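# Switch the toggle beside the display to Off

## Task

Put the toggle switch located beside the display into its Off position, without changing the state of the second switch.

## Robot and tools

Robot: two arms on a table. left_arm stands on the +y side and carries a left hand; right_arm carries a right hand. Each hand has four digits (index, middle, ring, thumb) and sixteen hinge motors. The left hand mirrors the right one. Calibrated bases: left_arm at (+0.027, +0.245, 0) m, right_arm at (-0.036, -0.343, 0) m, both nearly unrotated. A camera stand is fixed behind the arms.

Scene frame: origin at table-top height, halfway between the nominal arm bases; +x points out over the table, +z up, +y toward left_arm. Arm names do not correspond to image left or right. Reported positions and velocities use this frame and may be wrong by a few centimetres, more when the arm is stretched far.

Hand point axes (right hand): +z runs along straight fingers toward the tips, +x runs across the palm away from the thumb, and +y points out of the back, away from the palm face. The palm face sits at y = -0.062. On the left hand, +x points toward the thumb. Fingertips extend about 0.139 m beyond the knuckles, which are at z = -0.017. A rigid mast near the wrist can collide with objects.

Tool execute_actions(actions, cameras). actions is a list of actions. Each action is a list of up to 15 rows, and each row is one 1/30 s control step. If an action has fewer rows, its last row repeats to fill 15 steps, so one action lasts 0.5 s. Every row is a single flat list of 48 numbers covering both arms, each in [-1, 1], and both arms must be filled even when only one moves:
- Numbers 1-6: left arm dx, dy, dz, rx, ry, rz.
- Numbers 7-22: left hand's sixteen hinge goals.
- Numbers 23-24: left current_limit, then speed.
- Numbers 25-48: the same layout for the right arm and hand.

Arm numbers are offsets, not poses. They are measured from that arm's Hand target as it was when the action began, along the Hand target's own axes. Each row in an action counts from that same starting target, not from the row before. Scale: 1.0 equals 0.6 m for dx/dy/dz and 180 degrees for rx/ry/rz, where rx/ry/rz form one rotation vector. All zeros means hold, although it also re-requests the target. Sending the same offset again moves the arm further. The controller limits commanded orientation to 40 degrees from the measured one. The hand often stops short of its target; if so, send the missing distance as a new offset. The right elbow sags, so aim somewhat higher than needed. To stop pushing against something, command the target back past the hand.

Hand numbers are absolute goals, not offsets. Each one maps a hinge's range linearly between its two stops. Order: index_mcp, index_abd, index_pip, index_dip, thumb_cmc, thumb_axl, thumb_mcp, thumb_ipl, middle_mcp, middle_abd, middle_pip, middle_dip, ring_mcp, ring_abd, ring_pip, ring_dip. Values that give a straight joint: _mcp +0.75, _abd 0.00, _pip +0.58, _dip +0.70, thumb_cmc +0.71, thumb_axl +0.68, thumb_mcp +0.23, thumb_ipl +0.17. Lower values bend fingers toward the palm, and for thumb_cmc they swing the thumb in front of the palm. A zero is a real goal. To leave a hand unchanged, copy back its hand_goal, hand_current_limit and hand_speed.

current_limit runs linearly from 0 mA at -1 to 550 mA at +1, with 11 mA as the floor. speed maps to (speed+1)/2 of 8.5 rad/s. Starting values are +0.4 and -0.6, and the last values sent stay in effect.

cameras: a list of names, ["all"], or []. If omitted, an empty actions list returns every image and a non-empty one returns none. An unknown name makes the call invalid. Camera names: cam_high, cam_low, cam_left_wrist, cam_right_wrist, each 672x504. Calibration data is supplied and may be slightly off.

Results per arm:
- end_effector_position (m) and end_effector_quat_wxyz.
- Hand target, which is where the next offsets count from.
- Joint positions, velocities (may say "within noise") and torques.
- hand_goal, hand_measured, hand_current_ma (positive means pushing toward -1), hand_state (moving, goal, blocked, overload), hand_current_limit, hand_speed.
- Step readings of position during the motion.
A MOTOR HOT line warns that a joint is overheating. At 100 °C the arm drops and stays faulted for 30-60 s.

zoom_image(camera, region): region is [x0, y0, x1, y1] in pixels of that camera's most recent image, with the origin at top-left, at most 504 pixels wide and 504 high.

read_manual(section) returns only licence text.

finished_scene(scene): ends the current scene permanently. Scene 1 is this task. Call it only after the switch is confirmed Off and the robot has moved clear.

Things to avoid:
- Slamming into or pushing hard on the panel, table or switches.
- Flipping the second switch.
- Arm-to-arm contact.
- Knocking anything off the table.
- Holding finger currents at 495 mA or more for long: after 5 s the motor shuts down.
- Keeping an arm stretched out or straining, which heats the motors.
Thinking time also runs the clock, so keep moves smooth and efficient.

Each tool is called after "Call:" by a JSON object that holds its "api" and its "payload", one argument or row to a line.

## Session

Call:
{"api": "execute_actions", "payload": {
  "actions": []
}}

Call:
{"api": "zoom_image", "payload": {
  "camera": "cam_high",
  "region": [170, 80, 422, 269]
}}

Call:
{"api": "zoom_image", "payload": {
  "camera": "cam_low",
  "region": [130, 150, 410, 290]
}}

Scene clock: 0.00 s.
left_arm: end_effector_position=(+0.6143, -0.0369, +0.3210) hand_goal=(+0.754, +0.000, +0.576, +0.696, +0.714, +0.678, +0.226, +0.168, +0.754, +0.000, +0.576, +0.696, +0.754, +0.000, +0.576, +0.696) hand_measured=(+0.754, +0.000, +0.576, +0.696, +0.714, +0.678, +0.226, +0.168, +0.754, +0.000, +0.576, +0.696, +0.754, +0.000, +0.576, +0.696) hand_current_ma=(+0, +0, +0, +0, +0, +0, +0, +0, +0, +0, +0, +0, +0, +0, +0, +0) hand_state=(goal, goal, goal, goal, goal, goal, goal, goal, goal, goal, goal, goal, goal, goal, goal, goal) hand_current_limit=0.40 hand_speed=-0.60 end_effector_quat_wxyz=(+0.319, +0.615, +0.625, +0.359) | right_arm: end_effector_position=(+0.4123, -0.3436, +0.2515) hand_goal=(+0.754, +0.000, +0.576, +0.696, +0.714, +0.678, +0.226, +0.168, +0.754, +0.000, +0.576, +0.696, +0.754, +0.000, +0.576, +0.696) hand_measured=(+0.754, +0.000, +0.576, +0.696, +0.714, +0.678, +0.226, +0.168, +0.754, +0.000, +0.576, +0.696, +0.754, +0.000, +0.576, +0.696) hand_current_ma=(+0, +0, +0, +0, +0, +0, +0, +0, +0, +0, +0, +0, +0, +0, +0, +0) hand_state=(goal, goal, goal, goal, goal, goal, goal, goal, goal, goal, goal, goal, goal, goal, goal, goal) hand_current_limit=0.40 hand_speed=-0.60 end_effector_quat_wxyz=(-0.298, +0.739, -0.019, +0.604)
Joint positions: left_arm=[-0.655 1.562 1.243 -0.392 -0.6 -0.401] | right_arm=[-0.048 0.897 0.538 0.256 -0.475 2.007]
Joint velocities: within noise
Joint torques (N m): no reading
Heat: left arm: hottest elbow 29 °C; right arm: hottest elbow 30 °C.
Hand target: left_arm +0.6179, -0.0397, +0.3433; +0.338, +0.604, +0.624, +0.361 | right_arm +0.4189, -0.3439, +0.2719; -0.298, +0.728, -0.013, +0.618
camera_calibration:
cam_left_wrist: T_world_to_cam=[[-0.277799, -0.775189, -0.567371, 0.290427], [-0.933726, 0.356712, -0.0301928, 0.544169], [0.225793, 0.521382, -0.822908, 0.269135], [0, 0, 0, 1]] pos_world=[0.528017, -0.109298, 0.402684]
cam_right_wrist: T_world_to_cam=[[0.00709622, -0.198827, -0.980009, 0.209838], [-0.960752, 0.270431, -0.0618226, 0.454114], [0.277317, 0.941985, -0.189104, 0.380338], [0, 0, 0, 1]] pos_world=[0.329328, -0.439358, 0.305641]

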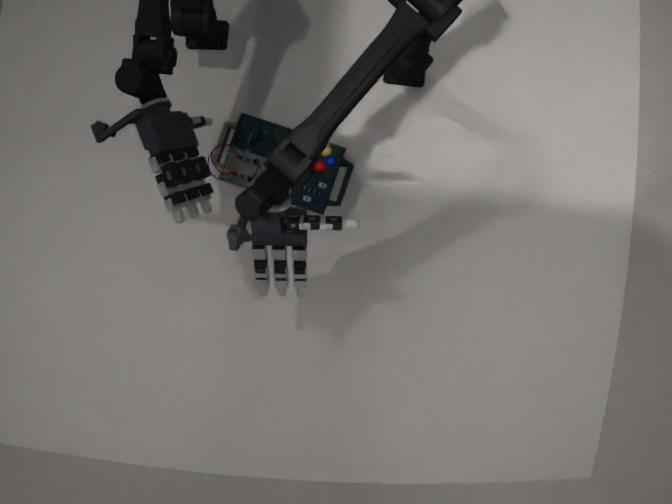

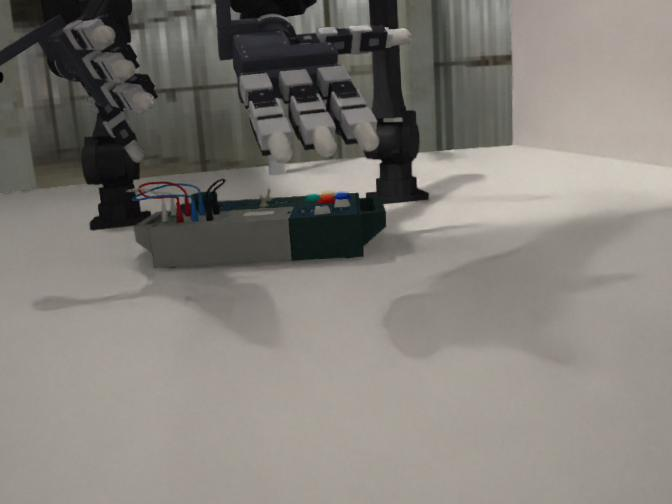

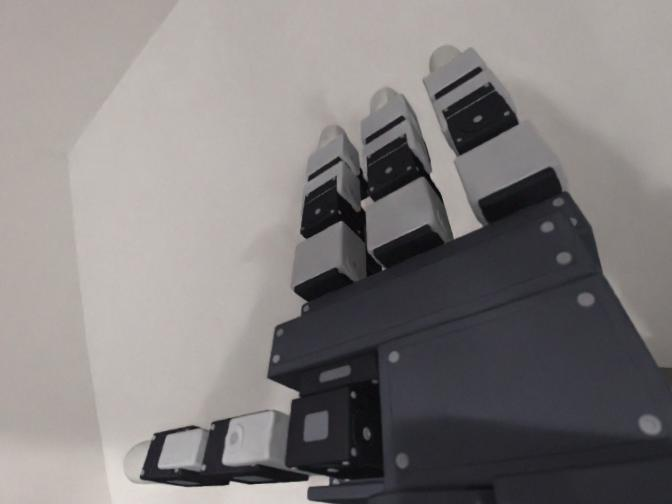

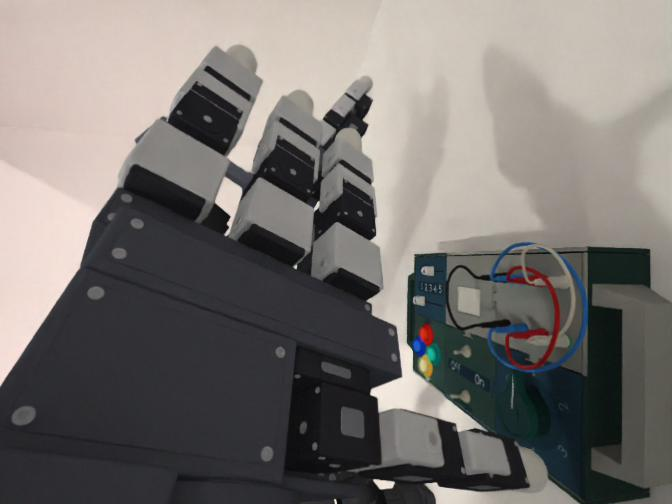

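Scaled by 2.000 from the camera's 672x504 image, which has a finer 960x720 frame.

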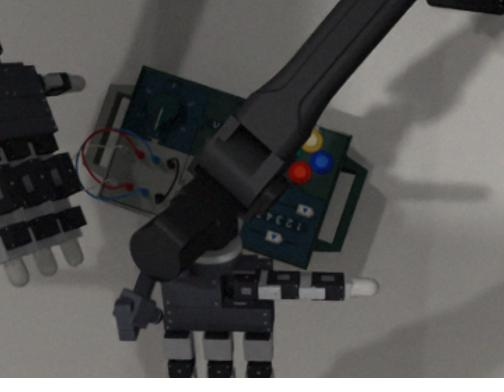

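Scaled by 1.800 from the camera's 672x504 image, which has a finer 960x720 frame.

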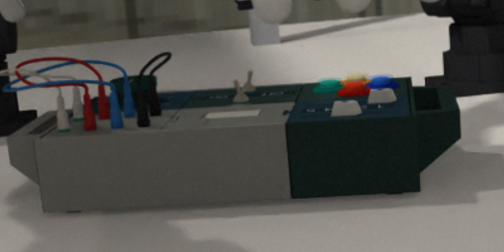

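Call:
{"api": "zoom_image", "payload": {
  "camera": "cam_right_wrist",
  "region": [400, 300, 520, 420]
}}

Call:
{"api": "zoom_image", "payload": {
  "camera": "cam_low",
  "region": [250, 180, 300, 215]
}}

Call:
{"api": "zoom_image", "payload": {
  "camera": "cam_high",
  "region": [210, 100, 360, 215]
}}

Scaled by 4.200 from the camera's 672x504 image, which has a finer 960x720 frame.

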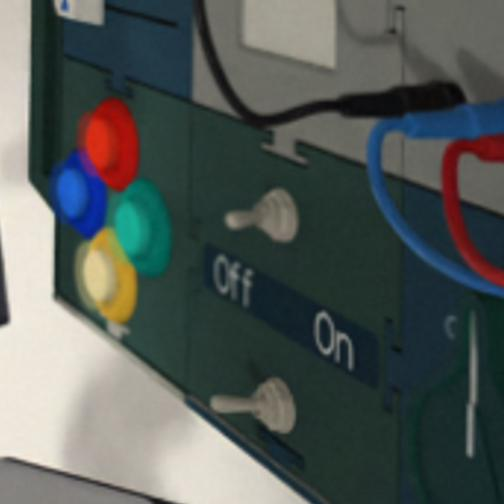

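Scaled by 10.080 from the camera's 672x504 image, which has a finer 960x720 frame.

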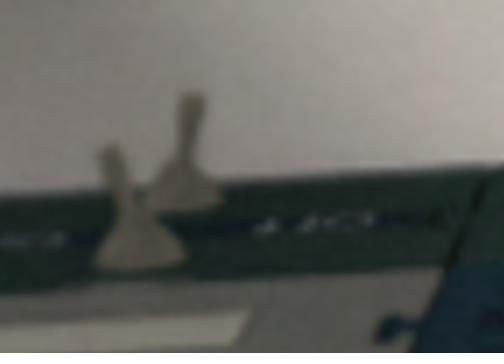

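Scaled by 3.360 from the camera's 672x504 image, which has a finer 960x720 frame.

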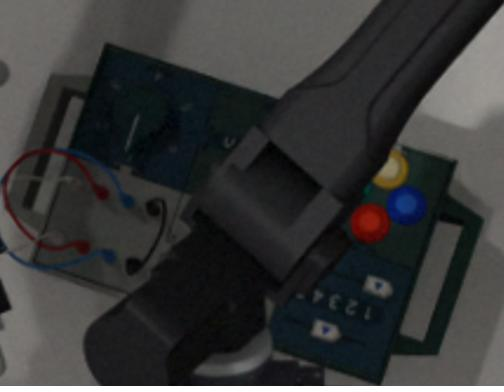

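Call:
{"api": "execute_actions", "payload": {
  "actions": [
    [[0.084,-0.0098,-0.0144,0,0,0,0.754,0,0.576,0.696,0.714,0.678,0.226,0.168,0.754,0,0.576,0.696,0.754,0,0.576,0.696,0.4,-0.6,0.0474,-0.0436,-0.014,0,0,0,1,0,-0.95,-0.6,0.714,0.678,0.226,0.168,-0.39,0,-0.72,-0.174,-0.386,0,-0.72,-0.174,0.4,-0.6]],
    [[0.084,-0.0098,-0.0144,0,0,0,0.754,0,0.576,0.696,0.714,0.678,0.226,0.168,0.754,0,0.576,0.696,0.754,0,0.576,0.696,0.4,-0.6,0.0474,-0.0436,-0.014,0,0,0,1,0,-0.95,-0.6,0.714,0.678,0.226,0.168,-0.39,0,-0.72,-0.174,-0.386,0,-0.72,-0.174,0.4,-0.6]],
    [[0.084,-0.0098,-0.0144,0,0,0,0.754,0,0.576,0.696,0.714,0.678,0.226,0.168,0.754,0,0.576,0.696,0.754,0,0.576,0.696,0.4,-0.6,0,0,0,-0.0361,-0.0716,0,1,0,-0.95,-0.6,0.714,0.678,0.226,0.168,-0.39,0,-0.72,-0.174,-0.386,0,-0.72,-0.174,0.4,-0.6]],
    [[0.084,-0.0098,-0.0144,0,0,0,0.754,0,0.576,0.696,0.714,0.678,0.226,0.168,0.754,0,0.576,0.696,0.754,0,0.576,0.696,0.4,-0.6,0,0,0,-0.0361,-0.0716,0,1,0,-0.95,-0.6,0.714,0.678,0.226,0.168,-0.39,0,-0.72,-0.174,-0.386,0,-0.72,-0.174,0.4,-0.6]]
  ],
  "cameras": ["cam_high","cam_low"]
}}

Scene clock: 37.73 s.
left_arm: end_effector_position=(+0.5671, +0.1645, +0.3249) hand_goal=(+0.754, +0.000, +0.576, +0.696, +0.714, +0.678, +0.226, +0.168, +0.754, +0.000, +0.576, +0.696, +0.754, +0.000, +0.576, +0.696) hand_measured=(+0.762, +0.000, +0.576, +0.696, +0.720, +0.678, +0.224, +0.168, +0.760, +0.000, +0.576, +0.696, +0.762, -0.002, +0.576, +0.696) hand_current_ma=(+36, -3, +3, +0, +27, -4, -14, -2, +33, -3, +3, +0, +36, -4, +3, +0) hand_state=(goal, goal, goal, goal, goal, goal, goal, goal, goal, goal, goal, goal, goal, goal, goal, goal) hand_current_limit=0.40 hand_speed=-0.60 end_effector_quat_wxyz=(+0.320, +0.610, +0.634, +0.353) | right_arm: end_effector_position=(+0.3888, -0.3323, +0.3131) hand_goal=(+1.000, +0.000, -0.950, -0.600, +0.714, +0.678, +0.226, +0.168, -0.390, +0.000, -0.720, -0.174, -0.386, +0.000, -0.720, -0.174) hand_measured=(+0.996, +0.002, -0.946, -0.596, +0.708, +0.678, +0.224, +0.168, -0.386, +0.002, -0.716, -0.172, -0.382, +0.002, -0.716, -0.172) hand_current_ma=(-19, +5, +20, +16, -26, -4, -14, -3, +21, +6, +20, +14, +21, +6, +18, +12) hand_state=(goal, goal, goal, goal, goal, goal, goal, goal, goal, goal, goal, goal, goal, goal, goal, goal) hand_current_limit=0.40 hand_speed=-0.60 end_effector_quat_wxyz=(-0.209, +0.886, -0.027, +0.412)
Joint positions: left_arm=[-0.301 1.188 0.878 -0.301 -0.316 -0.186] | right_arm=[0.072 0.963 1.032 -0.711 -0.296 1.856]
Joint torques (N m): left_arm=[-1.67 -9.93 9.11 2.36 -0.17 0.21] | right_arm=[-1.03 -4.31 17.31 1.01 0.01 -0.26]
Heat: left arm: hottest elbow 35 °C; right arm: hottest elbow 35 °C.
Hand target: left_arm +0.5680, +0.1601, +0.3438; +0.338, +0.604, +0.624, +0.361 | right_arm +0.3989, -0.3299, +0.3471; -0.210, +0.876, -0.015, +0.435
Off the commanded pose: left_arm 0.019 m, 3 deg | right_arm 0.036 m, 3 deg.
Step readings (end_effector_position of left_arm | right_arm):
0: (+0.6143, -0.0369, +0.3210) | (+0.4123, -0.3436, +0.2515)
1: (+0.6144, -0.0348, +0.3192) | (+0.4106, -0.3442, +0.2506)
2: (+0.6111, -0.0326, +0.3158) | (+0.4071, -0.3439, +0.2492)
4: (+0.6037, -0.0158, +0.3108) | (+0.3999, -0.3423, +0.2522)
8: (+0.6038, +0.0086, +0.3164) | (+0.3952, -0.3404, +0.2652)
15: (+0.6050, +0.0129, +0.3205) | (+0.3961, -0.3401, +0.2697)
16: (+0.6049, +0.0144, +0.3186) | (+0.3948, -0.3406, +0.2698)
17: (+0.6015, +0.0165, +0.3156) | (+0.3923, -0.3397, +0.2694)
19: (+0.5931, +0.0342, +0.3112) | (+0.3891, -0.3373, +0.2784)
23: (+0.5913, +0.0612, +0.3184) | (+0.3891, -0.3335, +0.3044)
30: (+0.5919, +0.0640, +0.3226) | (+0.3905, -0.3333, +0.3119)
31: (+0.5919, +0.0645, +0.3205) | (+0.3878, -0.3350, +0.3080)
32: (+0.5891, +0.0664, +0.3178) | (+0.3834, -0.3354, +0.3021)
34: (+0.5817, +0.0847, +0.3137) | (+0.3822, -0.3353, +0.3023)
38: (+0.5793, +0.1128, +0.3203) | (+0.3889, -0.3320, +0.3147)
45: (+0.5794, +0.1143, +0.3234) | (+0.3880, -0.3321, +0.3143)
46: (+0.5795, +0.1144, +0.3214) | (+0.3844, -0.3354, +0.3113)
47: (+0.5772, +0.1160, +0.3185) | (+0.3791, -0.3370, +0.3087)
49: (+0.5706, +0.1351, +0.3155) | (+0.3816, -0.3365, +0.3108)
53: (+0.5672, +0.1643, +0.3226) | (+0.3916, -0.3318, +0.3162)
60: (+0.5670, +0.1647, +0.3249) | (+0.3888, -0.3322, +0.3131)
Images, in order (width x height): cam_high 672x504, cam_low 672x504.

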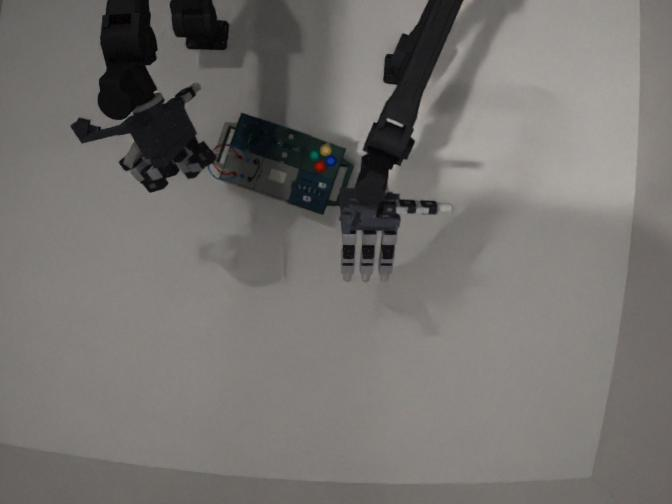

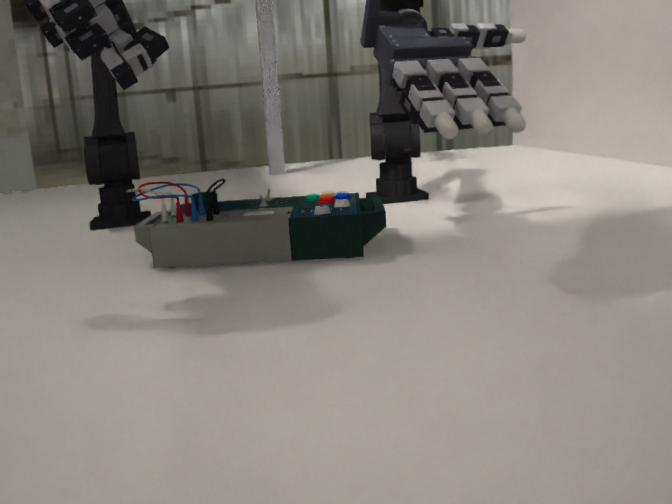

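Call:
{"api": "execute_actions", "payload": {
  "actions": [
    [[0.084,-0.0098,-0.0144,0,0,0,0.754,0,0.576,0.696,0.714,0.678,0.226,0.168,0.754,0,0.576,0.696,0.754,0,0.576,0.696,0.4,-0.6,0,0,0,-0.0361,-0.0716,0,1,0,-0.95,-0.6,0.714,0.678,0.226,0.168,-0.39,0,-0.72,-0.174,-0.386,0,-0.72,-0.174,0.4,-0.6]],
    [[0.084,-0.0098,-0.0144,0,0,0,0.754,0,0.576,0.696,0.714,0.678,0.226,0.168,0.754,0,0.576,0.696,0.754,0,0.576,0.696,0.4,-0.6,0,0,0,-0.0361,-0.0716,0,1,0,-0.95,-0.6,0.714,0.678,0.226,0.168,-0.39,0,-0.72,-0.174,-0.386,0,-0.72,-0.174,0.4,-0.6]],
    [[0.084,-0.0098,-0.0144,0,0,0,0.754,0,0.576,0.696,0.714,0.678,0.226,0.168,0.754,0,0.576,0.696,0.754,0,0.576,0.696,0.4,-0.6,0,0,0,-0.0361,-0.0716,0,1,0,-0.95,-0.6,0.714,0.678,0.226,0.168,-0.39,0,-0.72,-0.174,-0.386,0,-0.72,-0.174,0.4,-0.6]],
    [[0.084,-0.0098,-0.0144,0,0,0,0.754,0,0.576,0.696,0.714,0.678,0.226,0.168,0.754,0,0.576,0.696,0.754,0,0.576,0.696,0.4,-0.6,0,0,0,-0.0361,-0.0716,0,1,0,-0.95,-0.6,0.714,0.678,0.226,0.168,-0.39,0,-0.72,-0.174,-0.386,0,-0.72,-0.174,0.4,-0.6]]
  ],
  "cameras": ["cam_high"]
}}

Scene clock: 45.27 s.
left_arm: end_effector_position=(+0.5197, +0.3666, +0.3332) hand_goal=(+0.754, +0.000, +0.576, +0.696, +0.714, +0.678, +0.226, +0.168, +0.754, +0.000, +0.576, +0.696, +0.754, +0.000, +0.576, +0.696) hand_measured=(+0.762, +0.000, +0.576, +0.696, +0.720, +0.678, +0.224, +0.168, +0.760, +0.000, +0.576, +0.696, +0.760, -0.002, +0.576, +0.696) hand_current_ma=(+36, -3, +3, +0, +32, -4, -15, +0, +31, -3, +3, +0, +34, -4, +3, +0) hand_state=(goal, goal, goal, goal, goal, goal, goal, goal, goal, goal, goal, goal, goal, goal, goal, goal) hand_current_limit=0.40 hand_speed=-0.60 end_effector_quat_wxyz=(+0.335, +0.600, +0.633, +0.357) | right_arm: end_effector_position=(+0.3910, -0.3339, +0.3289) hand_goal=(+1.000, +0.000, -0.950, -0.600, +0.714, +0.678, +0.226, +0.168, -0.390, +0.000, -0.720, -0.174, -0.386, +0.000, -0.720, -0.174) hand_measured=(+0.998, +0.002, -0.946, -0.598, +0.712, +0.678, +0.220, +0.168, -0.380, +0.002, -0.718, -0.172, -0.378, +0.002, -0.718, -0.172) hand_current_ma=(-8, +5, +18, +14, -9, -4, -32, -6, +48, +6, +14, +12, +45, +6, +12, +11) hand_state=(goal, goal, goal, goal, goal, goal, goal, goal, goal, goal, goal, goal, goal, goal, goal, goal) hand_current_limit=0.40 hand_speed=-0.60 end_effector_quat_wxyz=(+0.003, +0.999, -0.012, +0.031)
Joint positions: left_arm=[0.297 1.024 0.762 -0.298 0.192 0.125] | right_arm=[0.208 1.521 1.691 -1.682 0.019 1.807]
Joint torques (N m): left_arm=[-1.79 -8.82 9.01 1.17 0.13 0.23] | right_arm=[-1.2 -11.05 14.78 -0.27 0.29 0.02]
Heat: left arm: hottest elbow 35 °C; right arm: hottest elbow 37 °C.
Hand target: left_arm +0.5181, +0.3599, +0.3441; +0.338, +0.604, +0.624, +0.361 | right_arm +0.3989, -0.3299, +0.3470; +0.000, +1.000, -0.018, +0.000
Off the commanded pose: left_arm 0.013 m, 1 deg | right_arm 0.020 m, 4 deg.
joint sent to its limit (right arm) — joint 4 (wrist pitch), lower limit. The joint targets are off in orientation, not in position.
Step readings (end_effector_position of left_arm | right_arm):
0: (+0.5671, +0.1645, +0.3250) | (+0.3888, -0.3323, +0.3131)
1: (+0.5672, +0.1644, +0.3232) | (+0.3849, -0.3363, +0.3124)
2: (+0.5653, +0.1657, +0.3205) | (+0.3781, -0.3390, +0.3124)
4: (+0.5594, +0.1845, +0.3189) | (+0.3814, -0.3382, +0.3178)
8: (+0.5550, +0.2155, +0.3252) | (+0.3927, -0.3321, +0.3207)
15: (+0.5549, +0.2147, +0.3267) | (+0.3888, -0.3325, +0.3170)
16: (+0.5551, +0.2133, +0.3249) | (+0.3845, -0.3366, +0.3177)
17: (+0.5536, +0.2151, +0.3229) | (+0.3779, -0.3400, +0.3212)
19: (+0.5483, +0.2352, +0.3219) | (+0.3822, -0.3390, +0.3282)
23: (+0.5430, +0.2668, +0.3273) | (+0.3933, -0.3328, +0.3254)
30: (+0.5431, +0.2653, +0.3281) | (+0.3899, -0.3328, +0.3207)
31: (+0.5434, +0.2631, +0.3274) | (+0.3854, -0.3368, +0.3220)
32: (+0.5422, +0.2649, +0.3265) | (+0.3796, -0.3401, +0.3283)
34: (+0.5374, +0.2858, +0.3266) | (+0.3839, -0.3395, +0.3359)
38: (+0.5314, +0.3178, +0.3306) | (+0.3930, -0.3337, +0.3293)
45: (+0.5318, +0.3160, +0.3309) | (+0.3909, -0.3334, +0.3244)
46: (+0.5320, +0.3134, +0.3309) | (+0.3878, -0.3373, +0.3264)
47: (+0.5311, +0.3152, +0.3312) | (+0.3851, -0.3406, +0.3327)
49: (+0.5265, +0.3367, +0.3319) | (+0.3877, -0.3404, +0.3370)
53: (+0.5193, +0.3689, +0.3327) | (+0.3912, -0.3350, +0.3303)
60: (+0.5196, +0.3669, +0.3331) | (+0.3910, -0.3339, +0.3289)
Images, in order (width x height): cam_high 672x504.

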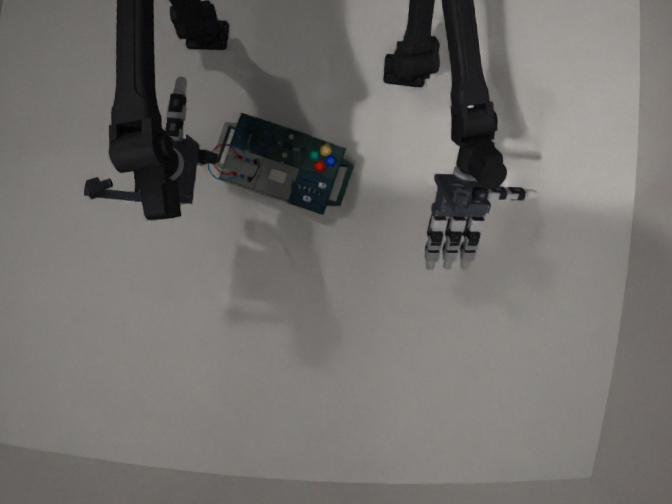

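Call:
{"api": "zoom_image", "payload": {
  "camera": "cam_high",
  "region": [210, 100, 360, 215]
}}

Call:
{"api": "zoom_image", "payload": {
  "camera": "cam_high",
  "region": [260, 120, 320, 165]
}}

Scaled by 3.360 from the camera's 672x504 image, which has a finer 960x720 frame.

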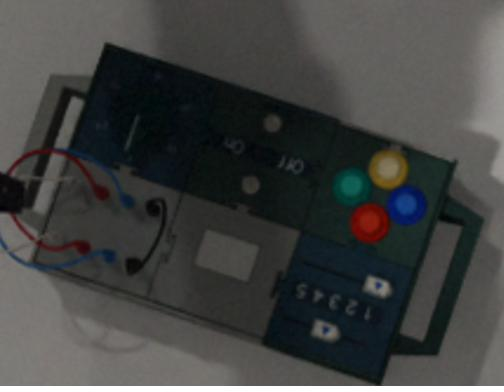

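Scaled by 8.400 from the camera's 672x504 image, which has a finer 960x720 frame.

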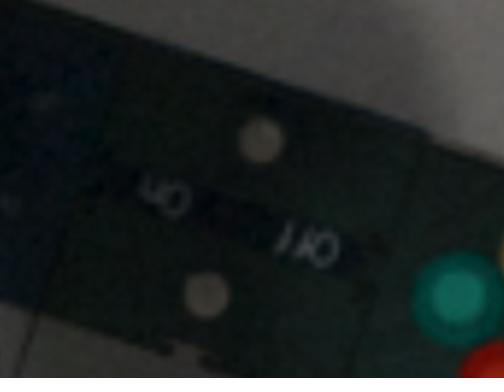

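Call:
{"api": "execute_actions", "payload": {
  "actions": [
    [[0,0,0,0,0,0,0.754,0,0.576,0.696,0.714,0.678,0.226,0.168,0.754,0,0.576,0.696,0.754,0,0.576,0.696,0.4,-0.6,-0.025,-0.0675,0.0112,0,0,-0.1335,1,0,-0.95,-0.6,0.714,0.678,0.226,0.168,-0.39,0,-0.72,-0.174,-0.386,0,-0.72,-0.174,0.4,-0.6]],
    [[0,0,0,0,0,0,0.754,0,0.576,0.696,0.714,0.678,0.226,0.168,0.754,0,0.576,0.696,0.754,0,0.576,0.696,0.4,-0.6,0.0047,-0.0718,0.0112,0,0,-0.1335,1,0,-0.95,-0.6,0.714,0.678,0.226,0.168,-0.39,0,-0.72,-0.174,-0.386,0,-0.72,-0.174,0.4,-0.6]],
    [[0,0,0,0,0,0,0.754,0,0.576,0.696,0.714,0.678,0.226,0.168,0.754,0,0.576,0.696,0.754,0,0.576,0.696,0.4,-0.6,0.0335,-0.0638,0.0112,0,0,-0.1335,1,0,-0.95,-0.6,0.714,0.678,0.226,0.168,-0.39,0,-0.72,-0.174,-0.386,0,-0.72,-0.174,0.4,-0.6]]
  ],
  "cameras": ["cam_high"]
}}

Scene clock: 77.17 s.
left_arm: end_effector_position=(+0.5197, +0.3666, +0.3332) hand_goal=(+0.754, +0.000, +0.576, +0.696, +0.714, +0.678, +0.226, +0.168, +0.754, +0.000, +0.576, +0.696, +0.754, +0.000, +0.576, +0.696) hand_measured=(+0.762, +0.000, +0.576, +0.696, +0.720, +0.678, +0.224, +0.168, +0.760, +0.000, +0.576, +0.696, +0.760, -0.002, +0.576, +0.696) hand_current_ma=(+36, -3, +3, +0, +32, -4, -15, +0, +31, -3, +3, +0, +34, -4, +3, +0) hand_state=(goal, goal, goal, goal, goal, goal, goal, goal, goal, goal, goal, goal, goal, goal, goal, goal) hand_current_limit=0.40 hand_speed=-0.60 end_effector_quat_wxyz=(+0.334, +0.600, +0.633, +0.357) | right_arm: end_effector_position=(+0.3596, -0.2018, +0.3234) hand_goal=(+1.000, +0.000, -0.950, -0.600, +0.714, +0.678, +0.226, +0.168, -0.390, +0.000, -0.720, -0.174, -0.386, +0.000, -0.720, -0.174) hand_measured=(+0.998, +0.002, -0.946, -0.598, +0.714, +0.678, +0.222, +0.168, -0.380, +0.002, -0.718, -0.172, -0.378, +0.002, -0.718, -0.172) hand_current_ma=(-12, +4, +18, +14, -1, -4, -28, -6, +47, +5, +11, +12, +45, +5, +10, +11) hand_state=(goal, goal, goal, goal, goal, goal, goal, goal, goal, goal, goal, goal, goal, goal, goal, goal) hand_current_limit=0.40 hand_speed=-0.60 end_effector_quat_wxyz=(+0.004, +0.819, +0.573, +0.014)
Joint positions: left_arm=[0.297 1.024 0.762 -0.298 0.192 0.125] | right_arm=[0.534 1.314 1.46 -1.688 0.006 0.887]
Joint torques (N m): left_arm=[-1.96 -8.88 9.01 1.22 0.15 0.22] | right_arm=[-2.2 -9.41 9.62 0.05 0.25 -0.19]
Heat: left arm: hottest elbow 35 °C; right arm: hottest elbow 36 °C.
Hand target: left_arm +0.5181, +0.3599, +0.3441; +0.338, +0.604, +0.624, +0.361 | right_arm +0.3582, -0.2068, +0.3270; +0.000, +0.819, +0.574, +0.000
Off the commanded pose: left_arm 0.013 m, 1 deg | right_arm 0.006 m, 2 deg.
joint sent to its limit (right arm) — joint 4 (wrist pitch), lower limit. The joint targets still meet the commanded pose.
Step readings (end_effector_position of left_arm | right_arm):
0: (+0.5197, +0.3666, +0.3332) | (+0.3910, -0.3339, +0.3289)
1: (+0.5197, +0.3666, +0.3332) | (+0.3917, -0.3303, +0.3286)
2: (+0.5197, +0.3666, +0.3332) | (+0.3918, -0.3283, +0.3280)
4: (+0.5197, +0.3666, +0.3332) | (+0.3882, -0.3108, +0.3270)
8: (+0.5197, +0.3666, +0.3332) | (+0.3848, -0.2788, +0.3333)
15: (+0.5197, +0.3666, +0.3332) | (+0.3878, -0.2829, +0.3366)
16: (+0.5197, +0.3666, +0.3332) | (+0.3876, -0.2807, +0.3345)
17: (+0.5197, +0.3666, +0.3332) | (+0.3860, -0.2796, +0.3317)
19: (+0.5197, +0.3666, +0.3332) | (+0.3753, -0.2674, +0.3248)
23: (+0.5197, +0.3666, +0.3332) | (+0.3691, -0.2431, +0.3271)
30: (+0.5197, +0.3666, +0.3332) | (+0.3727, -0.2432, +0.3294)
31: (+0.5197, +0.3666, +0.3332) | (+0.3725, -0.2399, +0.3278)
32: (+0.5197, +0.3666, +0.3332) | (+0.3713, -0.2371, +0.3251)
34: (+0.5197, +0.3666, +0.3332) | (+0.3619, -0.2253, +0.3190)
38: (+0.5197, +0.3666, +0.3332) | (+0.3560, -0.2056, +0.3216)
45: (+0.5197, +0.3666, +0.3332) | (+0.3588, -0.2030, +0.3234)
Images, in order (width x height): cam_high 672x504.

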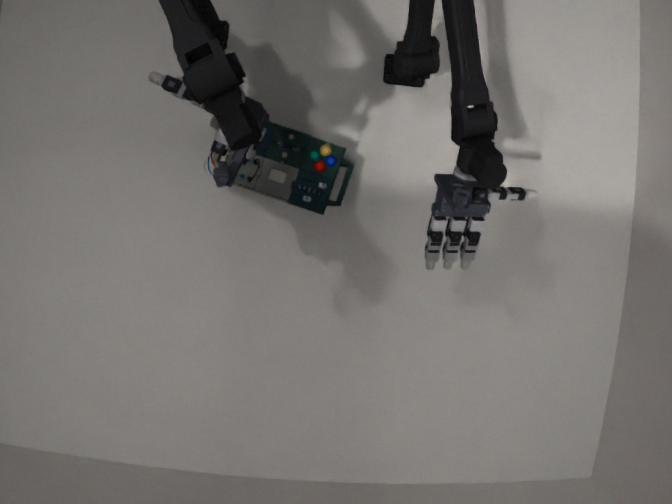

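Call:
{"api": "execute_actions", "payload": {
  "actions": [
    [[0,0,0,0,0,0,0.754,0,0.576,0.696,0.714,0.678,0.226,0.168,0.754,0,0.576,0.696,0.754,0,0.576,0.696,0.4,-0.6,0.0563,-0.0447,0.02,0,0,-0.1335,1,0,-0.95,-0.6,0.714,0.678,0.226,0.168,-0.39,0,-0.72,-0.174,-0.386,0,-0.72,-0.174,0.4,-0.6]],
    [[0,0,0,0,0,0,0.754,0,0.576,0.696,0.714,0.678,0.226,0.168,0.754,0,0.576,0.696,0.754,0,0.576,0.696,0.4,-0.6,0.0697,-0.0178,0.02,0,0,-0.1335,1,0,-0.95,-0.6,0.714,0.678,0.226,0.168,-0.39,0,-0.72,-0.174,-0.386,0,-0.72,-0.174,0.4,-0.6]],
    [[0,0,0,0,0,0,0.754,0,0.576,0.696,0.714,0.678,0.226,0.168,0.754,0,0.576,0.696,0.754,0,0.576,0.696,0.4,-0.6,0.071,0.012,0.02,0,0,-0.1335,1,0,-0.95,-0.6,0.714,0.678,0.226,0.168,-0.39,0,-0.72,-0.174,-0.386,0,-0.72,-0.174,0.4,-0.6]],
    [[0,0,0,0,0,0,0.754,0,0.576,0.696,0.714,0.678,0.226,0.168,0.754,0,0.576,0.696,0.754,0,0.576,0.696,0.4,-0.6,0.0598,0.0398,0.02,0,0,-0.1335,1,0,-0.95,-0.6,0.714,0.678,0.226,0.168,-0.39,0,-0.72,-0.174,-0.386,0,-0.72,-0.174,0.4,-0.6]]
  ],
  "cameras": ["cam_high","cam_low","cam_right_wrist"]
}}

Scene clock: 85.13 s.
left_arm: end_effector_position=(+0.5197, +0.3666, +0.3332) hand_goal=(+0.754, +0.000, +0.576, +0.696, +0.714, +0.678, +0.226, +0.168, +0.754, +0.000, +0.576, +0.696, +0.754, +0.000, +0.576, +0.696) hand_measured=(+0.762, +0.000, +0.576, +0.696, +0.720, +0.678, +0.224, +0.168, +0.760, +0.000, +0.576, +0.696, +0.760, -0.002, +0.576, +0.696) hand_current_ma=(+36, -3, +3, +0, +32, -4, -15, +0, +31, -3, +3, +0, +34, -4, +3, +0) hand_state=(goal, goal, goal, goal, goal, goal, goal, goal, goal, goal, goal, goal, goal, goal, goal, goal) hand_current_limit=0.40 hand_speed=-0.60 end_effector_quat_wxyz=(+0.334, +0.600, +0.633, +0.357) | right_arm: end_effector_position=(+0.2994, -0.0491, +0.2767) hand_goal=(+1.000, +0.000, -0.950, -0.600, +0.714, +0.678, +0.226, +0.168, -0.390, +0.000, -0.720, -0.174, -0.386, +0.000, -0.720, -0.174) hand_measured=(+1.000, +0.000, -0.946, -0.598, +0.716, +0.678, +0.222, +0.168, -0.380, +0.002, -0.718, -0.172, -0.378, +0.002, -0.718, -0.172) hand_current_ma=(-1, +4, +18, +13, +6, -4, -29, -6, +47, +6, +10, +12, +45, +5, +9, +11) hand_state=(goal, goal, goal, goal, goal, goal, goal, goal, goal, goal, goal, goal, goal, goal, goal, goal) hand_current_limit=0.40 hand_speed=-0.60 end_effector_quat_wxyz=(-0.004, +0.127, +0.992, -0.005)
Joint positions: left_arm=[0.297 1.024 0.762 -0.298 0.192 0.125] | right_arm=[0.637 1.299 1.33 -1.614 0.003 -0.675]
Joint torques (N m): left_arm=[-1.85 -8.53 9.09 1.22 0.15 0.22] | right_arm=[-1.08 -7.3 11.11 0.54 -0.13 -0.15]
Heat: left arm: hottest elbow 35 °C; right arm: hottest elbow 36 °C.
Hand target: left_arm +0.5181, +0.3599, +0.3441; +0.338, +0.604, +0.624, +0.361 | right_arm +0.3033, -0.0431, +0.2790; +0.000, +0.120, +0.993, +0.000
Off the commanded pose: left_arm 0.013 m, 1 deg | right_arm 0.008 m, 1 deg.
Step readings (end_effector_position of left_arm | right_arm):
0: (+0.5197, +0.3666, +0.3332) | (+0.3596, -0.2018, +0.3234)
1: (+0.5197, +0.3666, +0.3332) | (+0.3591, -0.1980, +0.3217)
2: (+0.5197, +0.3666, +0.3332) | (+0.3574, -0.1941, +0.3187)
4: (+0.5197, +0.3666, +0.3332) | (+0.3496, -0.1841, +0.3119)
8: (+0.5197, +0.3666, +0.3332) | (+0.3453, -0.1685, +0.3102)
15: (+0.5197, +0.3666, +0.3332) | (+0.3465, -0.1632, +0.3103)
16: (+0.5197, +0.3666, +0.3332) | (+0.3459, -0.1594, +0.3090)
17: (+0.5197, +0.3666, +0.3332) | (+0.3437, -0.1546, +0.3068)
19: (+0.5197, +0.3666, +0.3332) | (+0.3371, -0.1446, +0.3013)
23: (+0.5197, +0.3666, +0.3332) | (+0.3321, -0.1318, +0.2984)
30: (+0.5197, +0.3666, +0.3332) | (+0.3309, -0.1254, +0.2982)
31: (+0.5197, +0.3666, +0.3332) | (+0.3302, -0.1214, +0.2974)
32: (+0.5197, +0.3666, +0.3332) | (+0.3290, -0.1155, +0.2964)
34: (+0.5197, +0.3666, +0.3332) | (+0.3251, -0.1053, +0.2930)
38: (+0.5197, +0.3666, +0.3332) | (+0.3197, -0.0929, +0.2916)
45: (+0.5197, +0.3666, +0.3332) | (+0.3163, -0.0866, +0.2918)
46: (+0.5197, +0.3666, +0.3332) | (+0.3149, -0.0831, +0.2917)
47: (+0.5197, +0.3666, +0.3332) | (+0.3130, -0.0769, +0.2916)
49: (+0.5197, +0.3666, +0.3332) | (+0.3099, -0.0670, +0.2899)
53: (+0.5197, +0.3666, +0.3332) | (+0.3047, -0.0548, +0.2814)
60: (+0.5197, +0.3666, +0.3332) | (+0.3009, -0.0500, +0.2767)
camera_calibration:
cam_right_wrist: T_world_to_cam=[[0.915034, 0.402587, -0.025229, -0.212651], [0.282289, -0.594422, 0.752977, -0.372546], [0.288142, -0.696122, -0.657563, 0.18489], [0, 0, 0, 1]] pos_world=[0.246474, -0.00713296, 0.396731]
Images, in order (width x height): cam_high 672x504, cam_low 672x504, cam_right_wrist 672x504.

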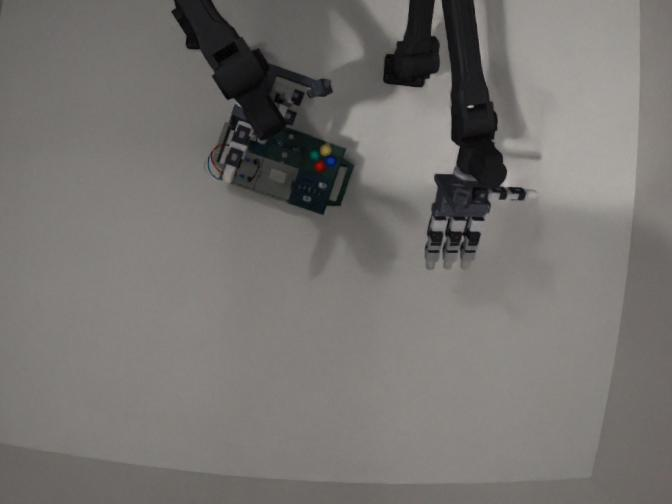

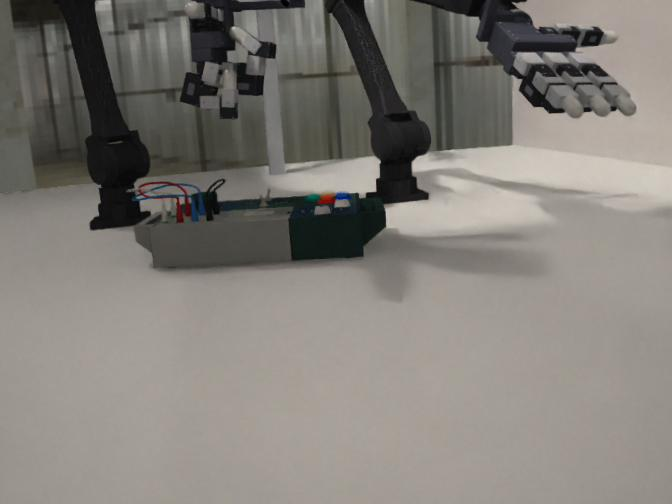

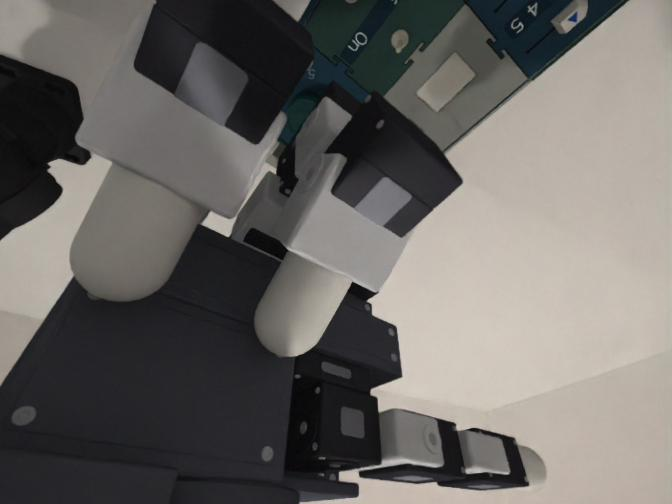

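Call:
{"api": "zoom_image", "payload": {
  "camera": "cam_right_wrist",
  "region": [300, 0, 500, 150]
}}

Scaled by 2.520 from the camera's 672x504 image, which has a finer 960x720 frame.

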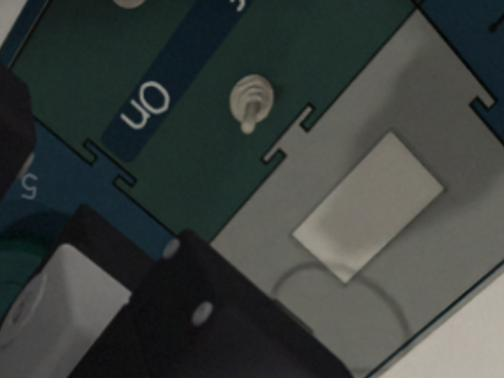

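Call:
{"api": "execute_actions", "payload": {
  "actions": [
    [[0,0,0,0,0,0,0.754,0,0.576,0.696,0.714,0.678,0.226,0.168,0.754,0,0.576,0.696,0.754,0,0.576,0.696,0.4,-0.6,0,0,0.05,0,0,0,1,0,-0.95,-0.6,0.714,0.678,0.226,0.168,-0.39,0,-0.72,-0.174,-0.386,0,-0.72,-0.174,0.4,-0.6]],
    [[0,0,0,0,0,0,0.754,0,0.576,0.696,0.714,0.678,0.226,0.168,0.754,0,0.576,0.696,0.754,0,0.576,0.696,0.4,-0.6,0,0,0.05,0,0,0,1,0,-0.95,-0.6,0.714,0.678,0.226,0.168,-0.39,0,-0.72,-0.174,-0.386,0,-0.72,-0.174,0.4,-0.6]],
    [[0,0,0,0,0,0,0.754,0,0.576,0.696,0.714,0.678,0.226,0.168,0.754,0,0.576,0.696,0.754,0,0.576,0.696,0.4,-0.6,0,0,0.05,0,0,0,1,0,-0.95,-0.6,0.714,0.678,0.226,0.168,-0.39,0,-0.72,-0.174,-0.386,0,-0.72,-0.174,0.4,-0.6]],
    [[0,0,0,0,0,0,0.754,0,0.576,0.696,0.714,0.678,0.226,0.168,0.754,0,0.576,0.696,0.754,0,0.576,0.696,0.4,-0.6,0,0,0.04,0,0,0,1,0,-0.95,-0.6,0.714,0.678,0.226,0.168,-0.39,0,-0.72,-0.174,-0.386,0,-0.72,-0.174,0.4,-0.6]]
  ],
  "cameras": ["cam_low"]
}}

Call:
{"api": "zoom_image", "payload": {
  "camera": "cam_low",
  "region": [200, 130, 340, 230]
}}

Scene clock: 98.63 s.
left_arm: end_effector_position=(+0.5197, +0.3666, +0.3332) hand_goal=(+0.754, +0.000, +0.576, +0.696, +0.714, +0.678, +0.226, +0.168, +0.754, +0.000, +0.576, +0.696, +0.754, +0.000, +0.576, +0.696) hand_measured=(+0.762, +0.000, +0.576, +0.696, +0.720, +0.678, +0.224, +0.168, +0.760, +0.000, +0.576, +0.696, +0.760, -0.002, +0.576, +0.696) hand_current_ma=(+36, -3, +3, +0, +32, -4, -15, +0, +31, -3, +3, +0, +34, -4, +3, +0) hand_state=(goal, goal, goal, goal, goal, goal, goal, goal, goal, goal, goal, goal, goal, goal, goal, goal) hand_current_limit=0.40 hand_speed=-0.60 end_effector_quat_wxyz=(+0.334, +0.600, +0.633, +0.357) | right_arm: end_effector_position=(+0.3034, -0.0457, +0.1702) hand_goal=(+1.000, +0.000, -0.950, -0.600, +0.714, +0.678, +0.226, +0.168, -0.390, +0.000, -0.720, -0.174, -0.386, +0.000, -0.720, -0.174) hand_measured=(+1.000, +0.000, -0.946, -0.598, +0.716, +0.678, +0.222, +0.168, -0.380, +0.002, -0.718, -0.172, -0.378, +0.002, -0.718, -0.172) hand_current_ma=(+0, +4, +18, +13, +6, -4, -29, -6, +47, +6, +10, +12, +45, +5, +9, +11) hand_state=(goal, goal, goal, goal, goal, goal, goal, goal, goal, goal, goal, goal, goal, goal, goal, goal) hand_current_limit=0.40 hand_speed=-0.60 end_effector_quat_wxyz=(+0.002, +0.126, +0.992, +0.000)
Joint positions: left_arm=[0.297 1.024 0.762 -0.298 0.192 0.125] | right_arm=[0.637 1.336 1.079 -1.312 0.002 -0.677]
Joint torques (N m): left_arm=[-2.08 -8.53 9.13 1.14 0.13 0.25] | right_arm=[-1.2 -7.41 9.18 0.66 -0.12 -0.15]
Heat: left arm: hottest elbow 35 °C; right arm: hottest elbow 37 °C.
Hand target: left_arm +0.5181, +0.3599, +0.3441; +0.338, +0.604, +0.624, +0.361 | right_arm +0.3033, -0.0432, +0.1649; +0.000, +0.120, +0.993, +0.000
Off the commanded pose: left_arm 0.013 m, 1 deg | right_arm 0.006 m, 1 deg.
Step readings (end_effector_position of left_arm | right_arm):
0: (+0.5197, +0.3666, +0.3332) | (+0.2994, -0.0491, +0.2767)
1: (+0.5197, +0.3666, +0.3332) | (+0.3006, -0.0480, +0.2745)
2: (+0.5197, +0.3666, +0.3332) | (+0.3026, -0.0465, +0.2720)
4: (+0.5197, +0.3666, +0.3332) | (+0.3031, -0.0461, +0.2619)
8: (+0.5197, +0.3666, +0.3332) | (+0.3018, -0.0471, +0.2526)
15: (+0.5197, +0.3666, +0.3332) | (+0.3026, -0.0465, +0.2529)
16: (+0.5197, +0.3666, +0.3332) | (+0.3035, -0.0458, +0.2500)
17: (+0.5197, +0.3666, +0.3332) | (+0.3051, -0.0445, +0.2468)
19: (+0.5197, +0.3666, +0.3332) | (+0.3039, -0.0454, +0.2342)
23: (+0.5197, +0.3666, +0.3332) | (+0.3015, -0.0472, +0.2218)
30: (+0.5197, +0.3666, +0.3332) | (+0.3025, -0.0464, +0.2219)
31: (+0.5197, +0.3666, +0.3332) | (+0.3034, -0.0457, +0.2194)
32: (+0.5197, +0.3666, +0.3332) | (+0.3052, -0.0444, +0.2164)
34: (+0.5197, +0.3666, +0.3332) | (+0.3042, -0.0451, +0.2049)
38: (+0.5197, +0.3666, +0.3332) | (+0.3018, -0.0469, +0.1925)
45: (+0.5197, +0.3666, +0.3332) | (+0.3028, -0.0462, +0.1925)
46: (+0.5197, +0.3666, +0.3332) | (+0.3037, -0.0456, +0.1908)
47: (+0.5197, +0.3666, +0.3332) | (+0.3052, -0.0444, +0.1885)
49: (+0.5197, +0.3666, +0.3332) | (+0.3048, -0.0447, +0.1799)
53: (+0.5197, +0.3666, +0.3332) | (+0.3027, -0.0463, +0.1700)
60: (+0.5197, +0.3666, +0.3332) | (+0.3034, -0.0457, +0.1702)
Images, in order (width x height): cam_low 672x504.

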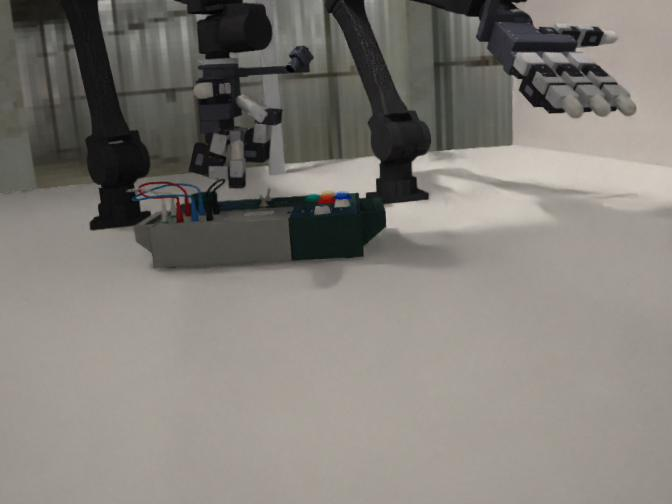

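Scaled by 3.600 from the camera's 672x504 image, which has a finer 960x720 frame.

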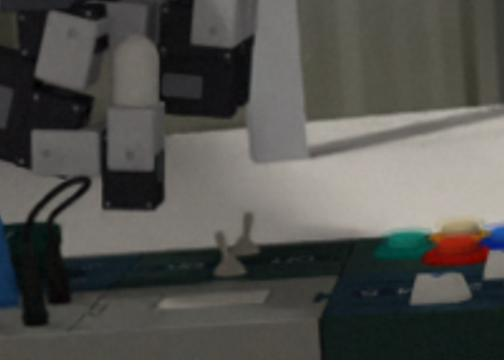

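Call:
{"api": "execute_actions", "payload": {
  "actions": [
    [[0,0,0,0,0,0,0.754,0,0.576,0.696,0.714,0.678,0.226,0.168,0.754,0,0.576,0.696,0.754,0,0.576,0.696,0.4,-0.6,0,0,0.022,0,0,0,1,0,-0.95,-0.6,0.714,0.678,0.226,0.168,-0.39,0,-0.72,-0.174,-0.386,0,-0.72,-0.174,0.4,-0.6]],
    [[0,0,0,0,0,0,0.754,0,0.576,0.696,0.714,0.678,0.226,0.168,0.754,0,0.576,0.696,0.754,0,0.576,0.696,0.4,-0.6,0,0,-0.03,0,0,0,1,0,-0.95,-0.6,0.714,0.678,0.226,0.168,-0.39,0,-0.72,-0.174,-0.386,0,-0.72,-0.174,0.4,-0.6]],
    [[0,0,0,0,0,0,0.754,0,0.576,0.696,0.714,0.678,0.226,0.168,0.754,0,0.576,0.696,0.754,0,0.576,0.696,0.4,-0.6,-0.006,0.01,-0.018,0,0,0,1,0,-0.95,-0.6,0.714,0.678,0.226,0.168,-0.39,0,-0.72,-0.174,-0.386,0,-0.72,-0.174,0.4,-0.6]]
  ],
  "cameras": ["cam_low"]
}}

Call:
{"api": "zoom_image", "payload": {
  "camera": "cam_low",
  "region": [200, 130, 340, 230]
}}

Scene clock: 108.47 s.
left_arm: end_effector_position=(+0.5197, +0.3666, +0.3332) hand_goal=(+0.754, +0.000, +0.576, +0.696, +0.714, +0.678, +0.226, +0.168, +0.754, +0.000, +0.576, +0.696, +0.754, +0.000, +0.576, +0.696) hand_measured=(+0.762, +0.000, +0.576, +0.696, +0.720, +0.678, +0.224, +0.168, +0.760, +0.000, +0.576, +0.696, +0.760, -0.002, +0.576, +0.696) hand_current_ma=(+36, -3, +3, +0, +32, -4, -15, +0, +31, -3, +3, +0, +34, -4, +3, +0) hand_state=(goal, goal, goal, goal, goal, goal, goal, goal, goal, goal, goal, goal, goal, goal, goal, goal) hand_current_limit=0.40 hand_speed=-0.60 end_effector_quat_wxyz=(+0.334, +0.600, +0.633, +0.357) | right_arm: end_effector_position=(+0.2941, -0.0527, +0.1572) hand_goal=(+1.000, +0.000, -0.950, -0.600, +0.714, +0.678, +0.226, +0.168, -0.390, +0.000, -0.720, -0.174, -0.386, +0.000, -0.720, -0.174) hand_measured=(+1.000, +0.000, -0.946, -0.598, +0.716, +0.678, +0.222, +0.168, -0.380, +0.002, -0.718, -0.172, -0.378, +0.002, -0.718, -0.172) hand_current_ma=(-1, +4, +18, +13, +5, -4, -29, -6, +47, +6, +10, +12, +45, +5, +9, +11) hand_state=(goal, goal, goal, goal, goal, goal, goal, goal, goal, goal, goal, goal, goal, goal, goal, goal) hand_current_limit=0.40 hand_speed=-0.60 end_effector_quat_wxyz=(-0.015, +0.126, +0.992, -0.016)
Joint positions: left_arm=[0.297 1.024 0.762 -0.298 0.192 0.125] | right_arm=[0.637 1.342 1.059 -1.331 0.002 -0.677]
Joint torques (N m): left_arm=[-1.73 -8.41 9.01 1.14 0.16 0.21] | right_arm=[-1.03 -7.65 15.1 -0.25 -0.11 -0.12]
Heat: left arm: hottest elbow 36 °C; right arm: hottest elbow 36 °C.
Hand target: left_arm +0.5181, +0.3599, +0.3441; +0.338, +0.604, +0.624, +0.361 | right_arm +0.3083, -0.0382, +0.1805; +0.000, +0.120, +0.993, +0.000
Off the commanded pose: left_arm 0.013 m, 1 deg | right_arm 0.031 m, 3 deg.
Step readings (end_effector_position of left_arm | right_arm):
0: (+0.5197, +0.3666, +0.3332) | (+0.3034, -0.0457, +0.1702)
1: (+0.5197, +0.3666, +0.3332) | (+0.3040, -0.0453, +0.1694)
2: (+0.5197, +0.3666, +0.3332) | (+0.3050, -0.0445, +0.1685)
4: (+0.5197, +0.3666, +0.3332) | (+0.3051, -0.0445, +0.1645)
8: (+0.5197, +0.3666, +0.3332) | (+0.3040, -0.0453, +0.1601)
15: (+0.5197, +0.3666, +0.3332) | (+0.3044, -0.0450, +0.1601)
16: (+0.5197, +0.3666, +0.3332) | (+0.3035, -0.0457, +0.1597)
17: (+0.5197, +0.3666, +0.3332) | (+0.3021, -0.0467, +0.1591)
19: (+0.5197, +0.3666, +0.3332) | (+0.2999, -0.0483, +0.1583)
23: (+0.5197, +0.3666, +0.3332) | (+0.2991, -0.0490, +0.1580)
30: (+0.5197, +0.3666, +0.3332) | (+0.2990, -0.0490, +0.1579)
31: (+0.5197, +0.3666, +0.3332) | (+0.2982, -0.0496, +0.1579)
32: (+0.5197, +0.3666, +0.3332) | (+0.2970, -0.0505, +0.1578)
34: (+0.5197, +0.3666, +0.3332) | (+0.2953, -0.0518, +0.1576)
38: (+0.5197, +0.3666, +0.3332) | (+0.2943, -0.0525, +0.1572)
45: (+0.5197, +0.3666, +0.3332) | (+0.2941, -0.0527, +0.1572)
Images, in order (width x height): cam_low 672x504.

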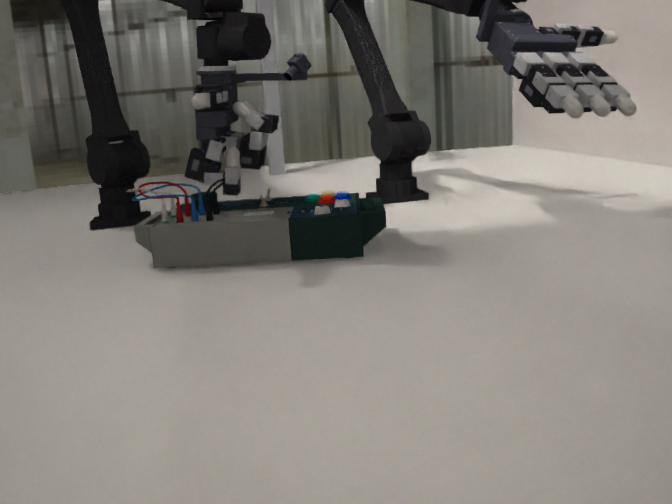

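Scaled by 3.600 from the camera's 672x504 image, which has a finer 960x720 frame.

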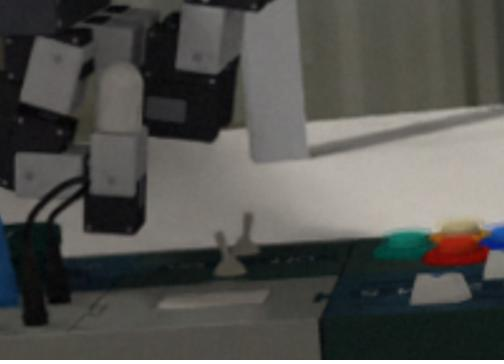

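Call:
{"api": "execute_actions", "payload": {
  "actions": [
    [[0,0,0,0,0,0,0.754,0,0.576,0.696,0.714,0.678,0.226,0.168,0.754,0,0.576,0.696,0.754,0,0.576,0.696,0.4,-0.6,-0.01,0.028,0.008,0,0,0,1,0,-0.95,-0.6,0.714,0.678,0.226,0.168,-0.39,0,-0.72,-0.174,-0.386,0,-0.72,-0.174,0.4,-0.6]]
  ],
  "cameras": ["cam_low"]
}}

Call:
{"api": "zoom_image", "payload": {
  "camera": "cam_low",
  "region": [200, 130, 340, 230]
}}

Scene clock: 113.83 s.
left_arm: end_effector_position=(+0.5197, +0.3666, +0.3332) hand_goal=(+0.754, +0.000, +0.576, +0.696, +0.714, +0.678, +0.226, +0.168, +0.754, +0.000, +0.576, +0.696, +0.754, +0.000, +0.576, +0.696) hand_measured=(+0.762, +0.000, +0.576, +0.696, +0.720, +0.678, +0.224, +0.168, +0.760, +0.000, +0.576, +0.696, +0.760, -0.002, +0.576, +0.696) hand_current_ma=(+36, -3, +3, +0, +32, -4, -15, +0, +31, -3, +3, +0, +34, -4, +3, +0) hand_state=(goal, goal, goal, goal, goal, goal, goal, goal, goal, goal, goal, goal, goal, goal, goal, goal) hand_current_limit=0.40 hand_speed=-0.60 end_effector_quat_wxyz=(+0.334, +0.600, +0.633, +0.357) | right_arm: end_effector_position=(+0.3022, -0.0397, +0.1556) hand_goal=(+1.000, +0.000, -0.950, -0.600, +0.714, +0.678, +0.226, +0.168, -0.390, +0.000, -0.720, -0.174, -0.386, +0.000, -0.720, -0.174) hand_measured=(+1.000, +0.000, -0.946, -0.598, +0.716, +0.678, +0.222, +0.168, -0.380, +0.002, -0.718, -0.172, -0.378, +0.002, -0.718, -0.172) hand_current_ma=(-1, +4, +18, +13, +5, -4, -29, -6, +47, +6, +10, +12, +45, +5, +9, +11) hand_state=(goal, goal, goal, goal, goal, goal, goal, goal, goal, goal, goal, goal, goal, goal, goal, goal) hand_current_limit=0.40 hand_speed=-0.60 end_effector_quat_wxyz=(-0.017, +0.120, +0.993, -0.017)
Joint positions: left_arm=[0.297 1.024 0.762 -0.298 0.192 0.125] | right_arm=[0.649 1.385 1.097 -1.331 0.001 -0.677]
Joint torques (N m): left_arm=[-1.85 -8.64 9.09 1.25 0.14 0.22] | right_arm=[-0.73 -7.88 14.63 0.24 -0.11 0.02]
Heat: left arm: hottest elbow 36 °C; right arm: hottest elbow 36 °C.
Hand target: left_arm +0.5181, +0.3599, +0.3441; +0.338, +0.604, +0.624, +0.361 | right_arm +0.3180, -0.0233, +0.1757; +0.000, +0.120, +0.993, +0.000
Off the commanded pose: left_arm 0.013 m, 1 deg | right_arm 0.030 m, 3 deg.
Step readings (end_effector_position of left_arm | right_arm):
0: (+0.5197, +0.3666, +0.3332) | (+0.2941, -0.0527, +0.1572)
1: (+0.5197, +0.3666, +0.3332) | (+0.2945, -0.0517, +0.1571)
2: (+0.5197, +0.3666, +0.3332) | (+0.2955, -0.0493, +0.1575)
4: (+0.5197, +0.3666, +0.3332) | (+0.3000, -0.0445, +0.1576)
8: (+0.5197, +0.3666, +0.3332) | (+0.3025, -0.0401, +0.1557)
15: (+0.5197, +0.3666, +0.3332) | (+0.3022, -0.0397, +0.1556)
Images, in order (width x height): cam_low 672x504.

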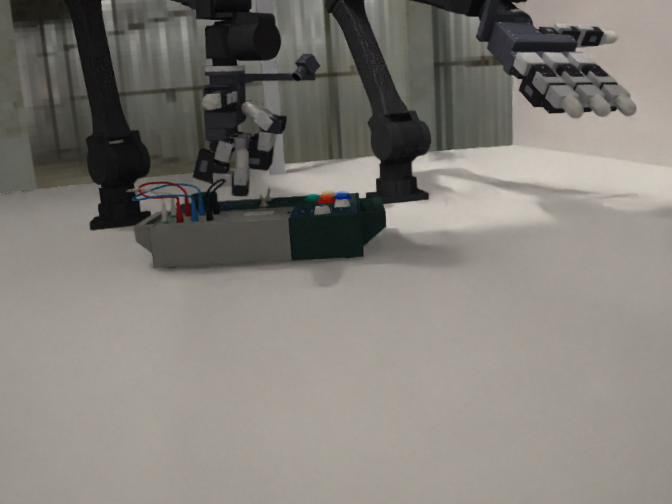

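Scaled by 3.600 from the camera's 672x504 image, which has a finer 960x720 frame.

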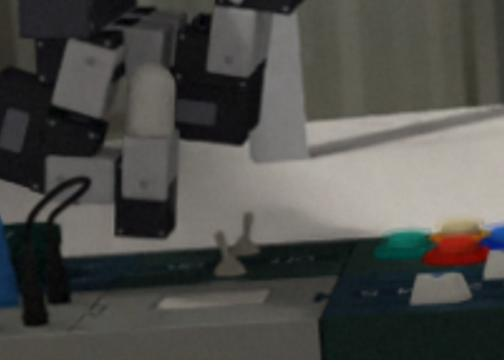

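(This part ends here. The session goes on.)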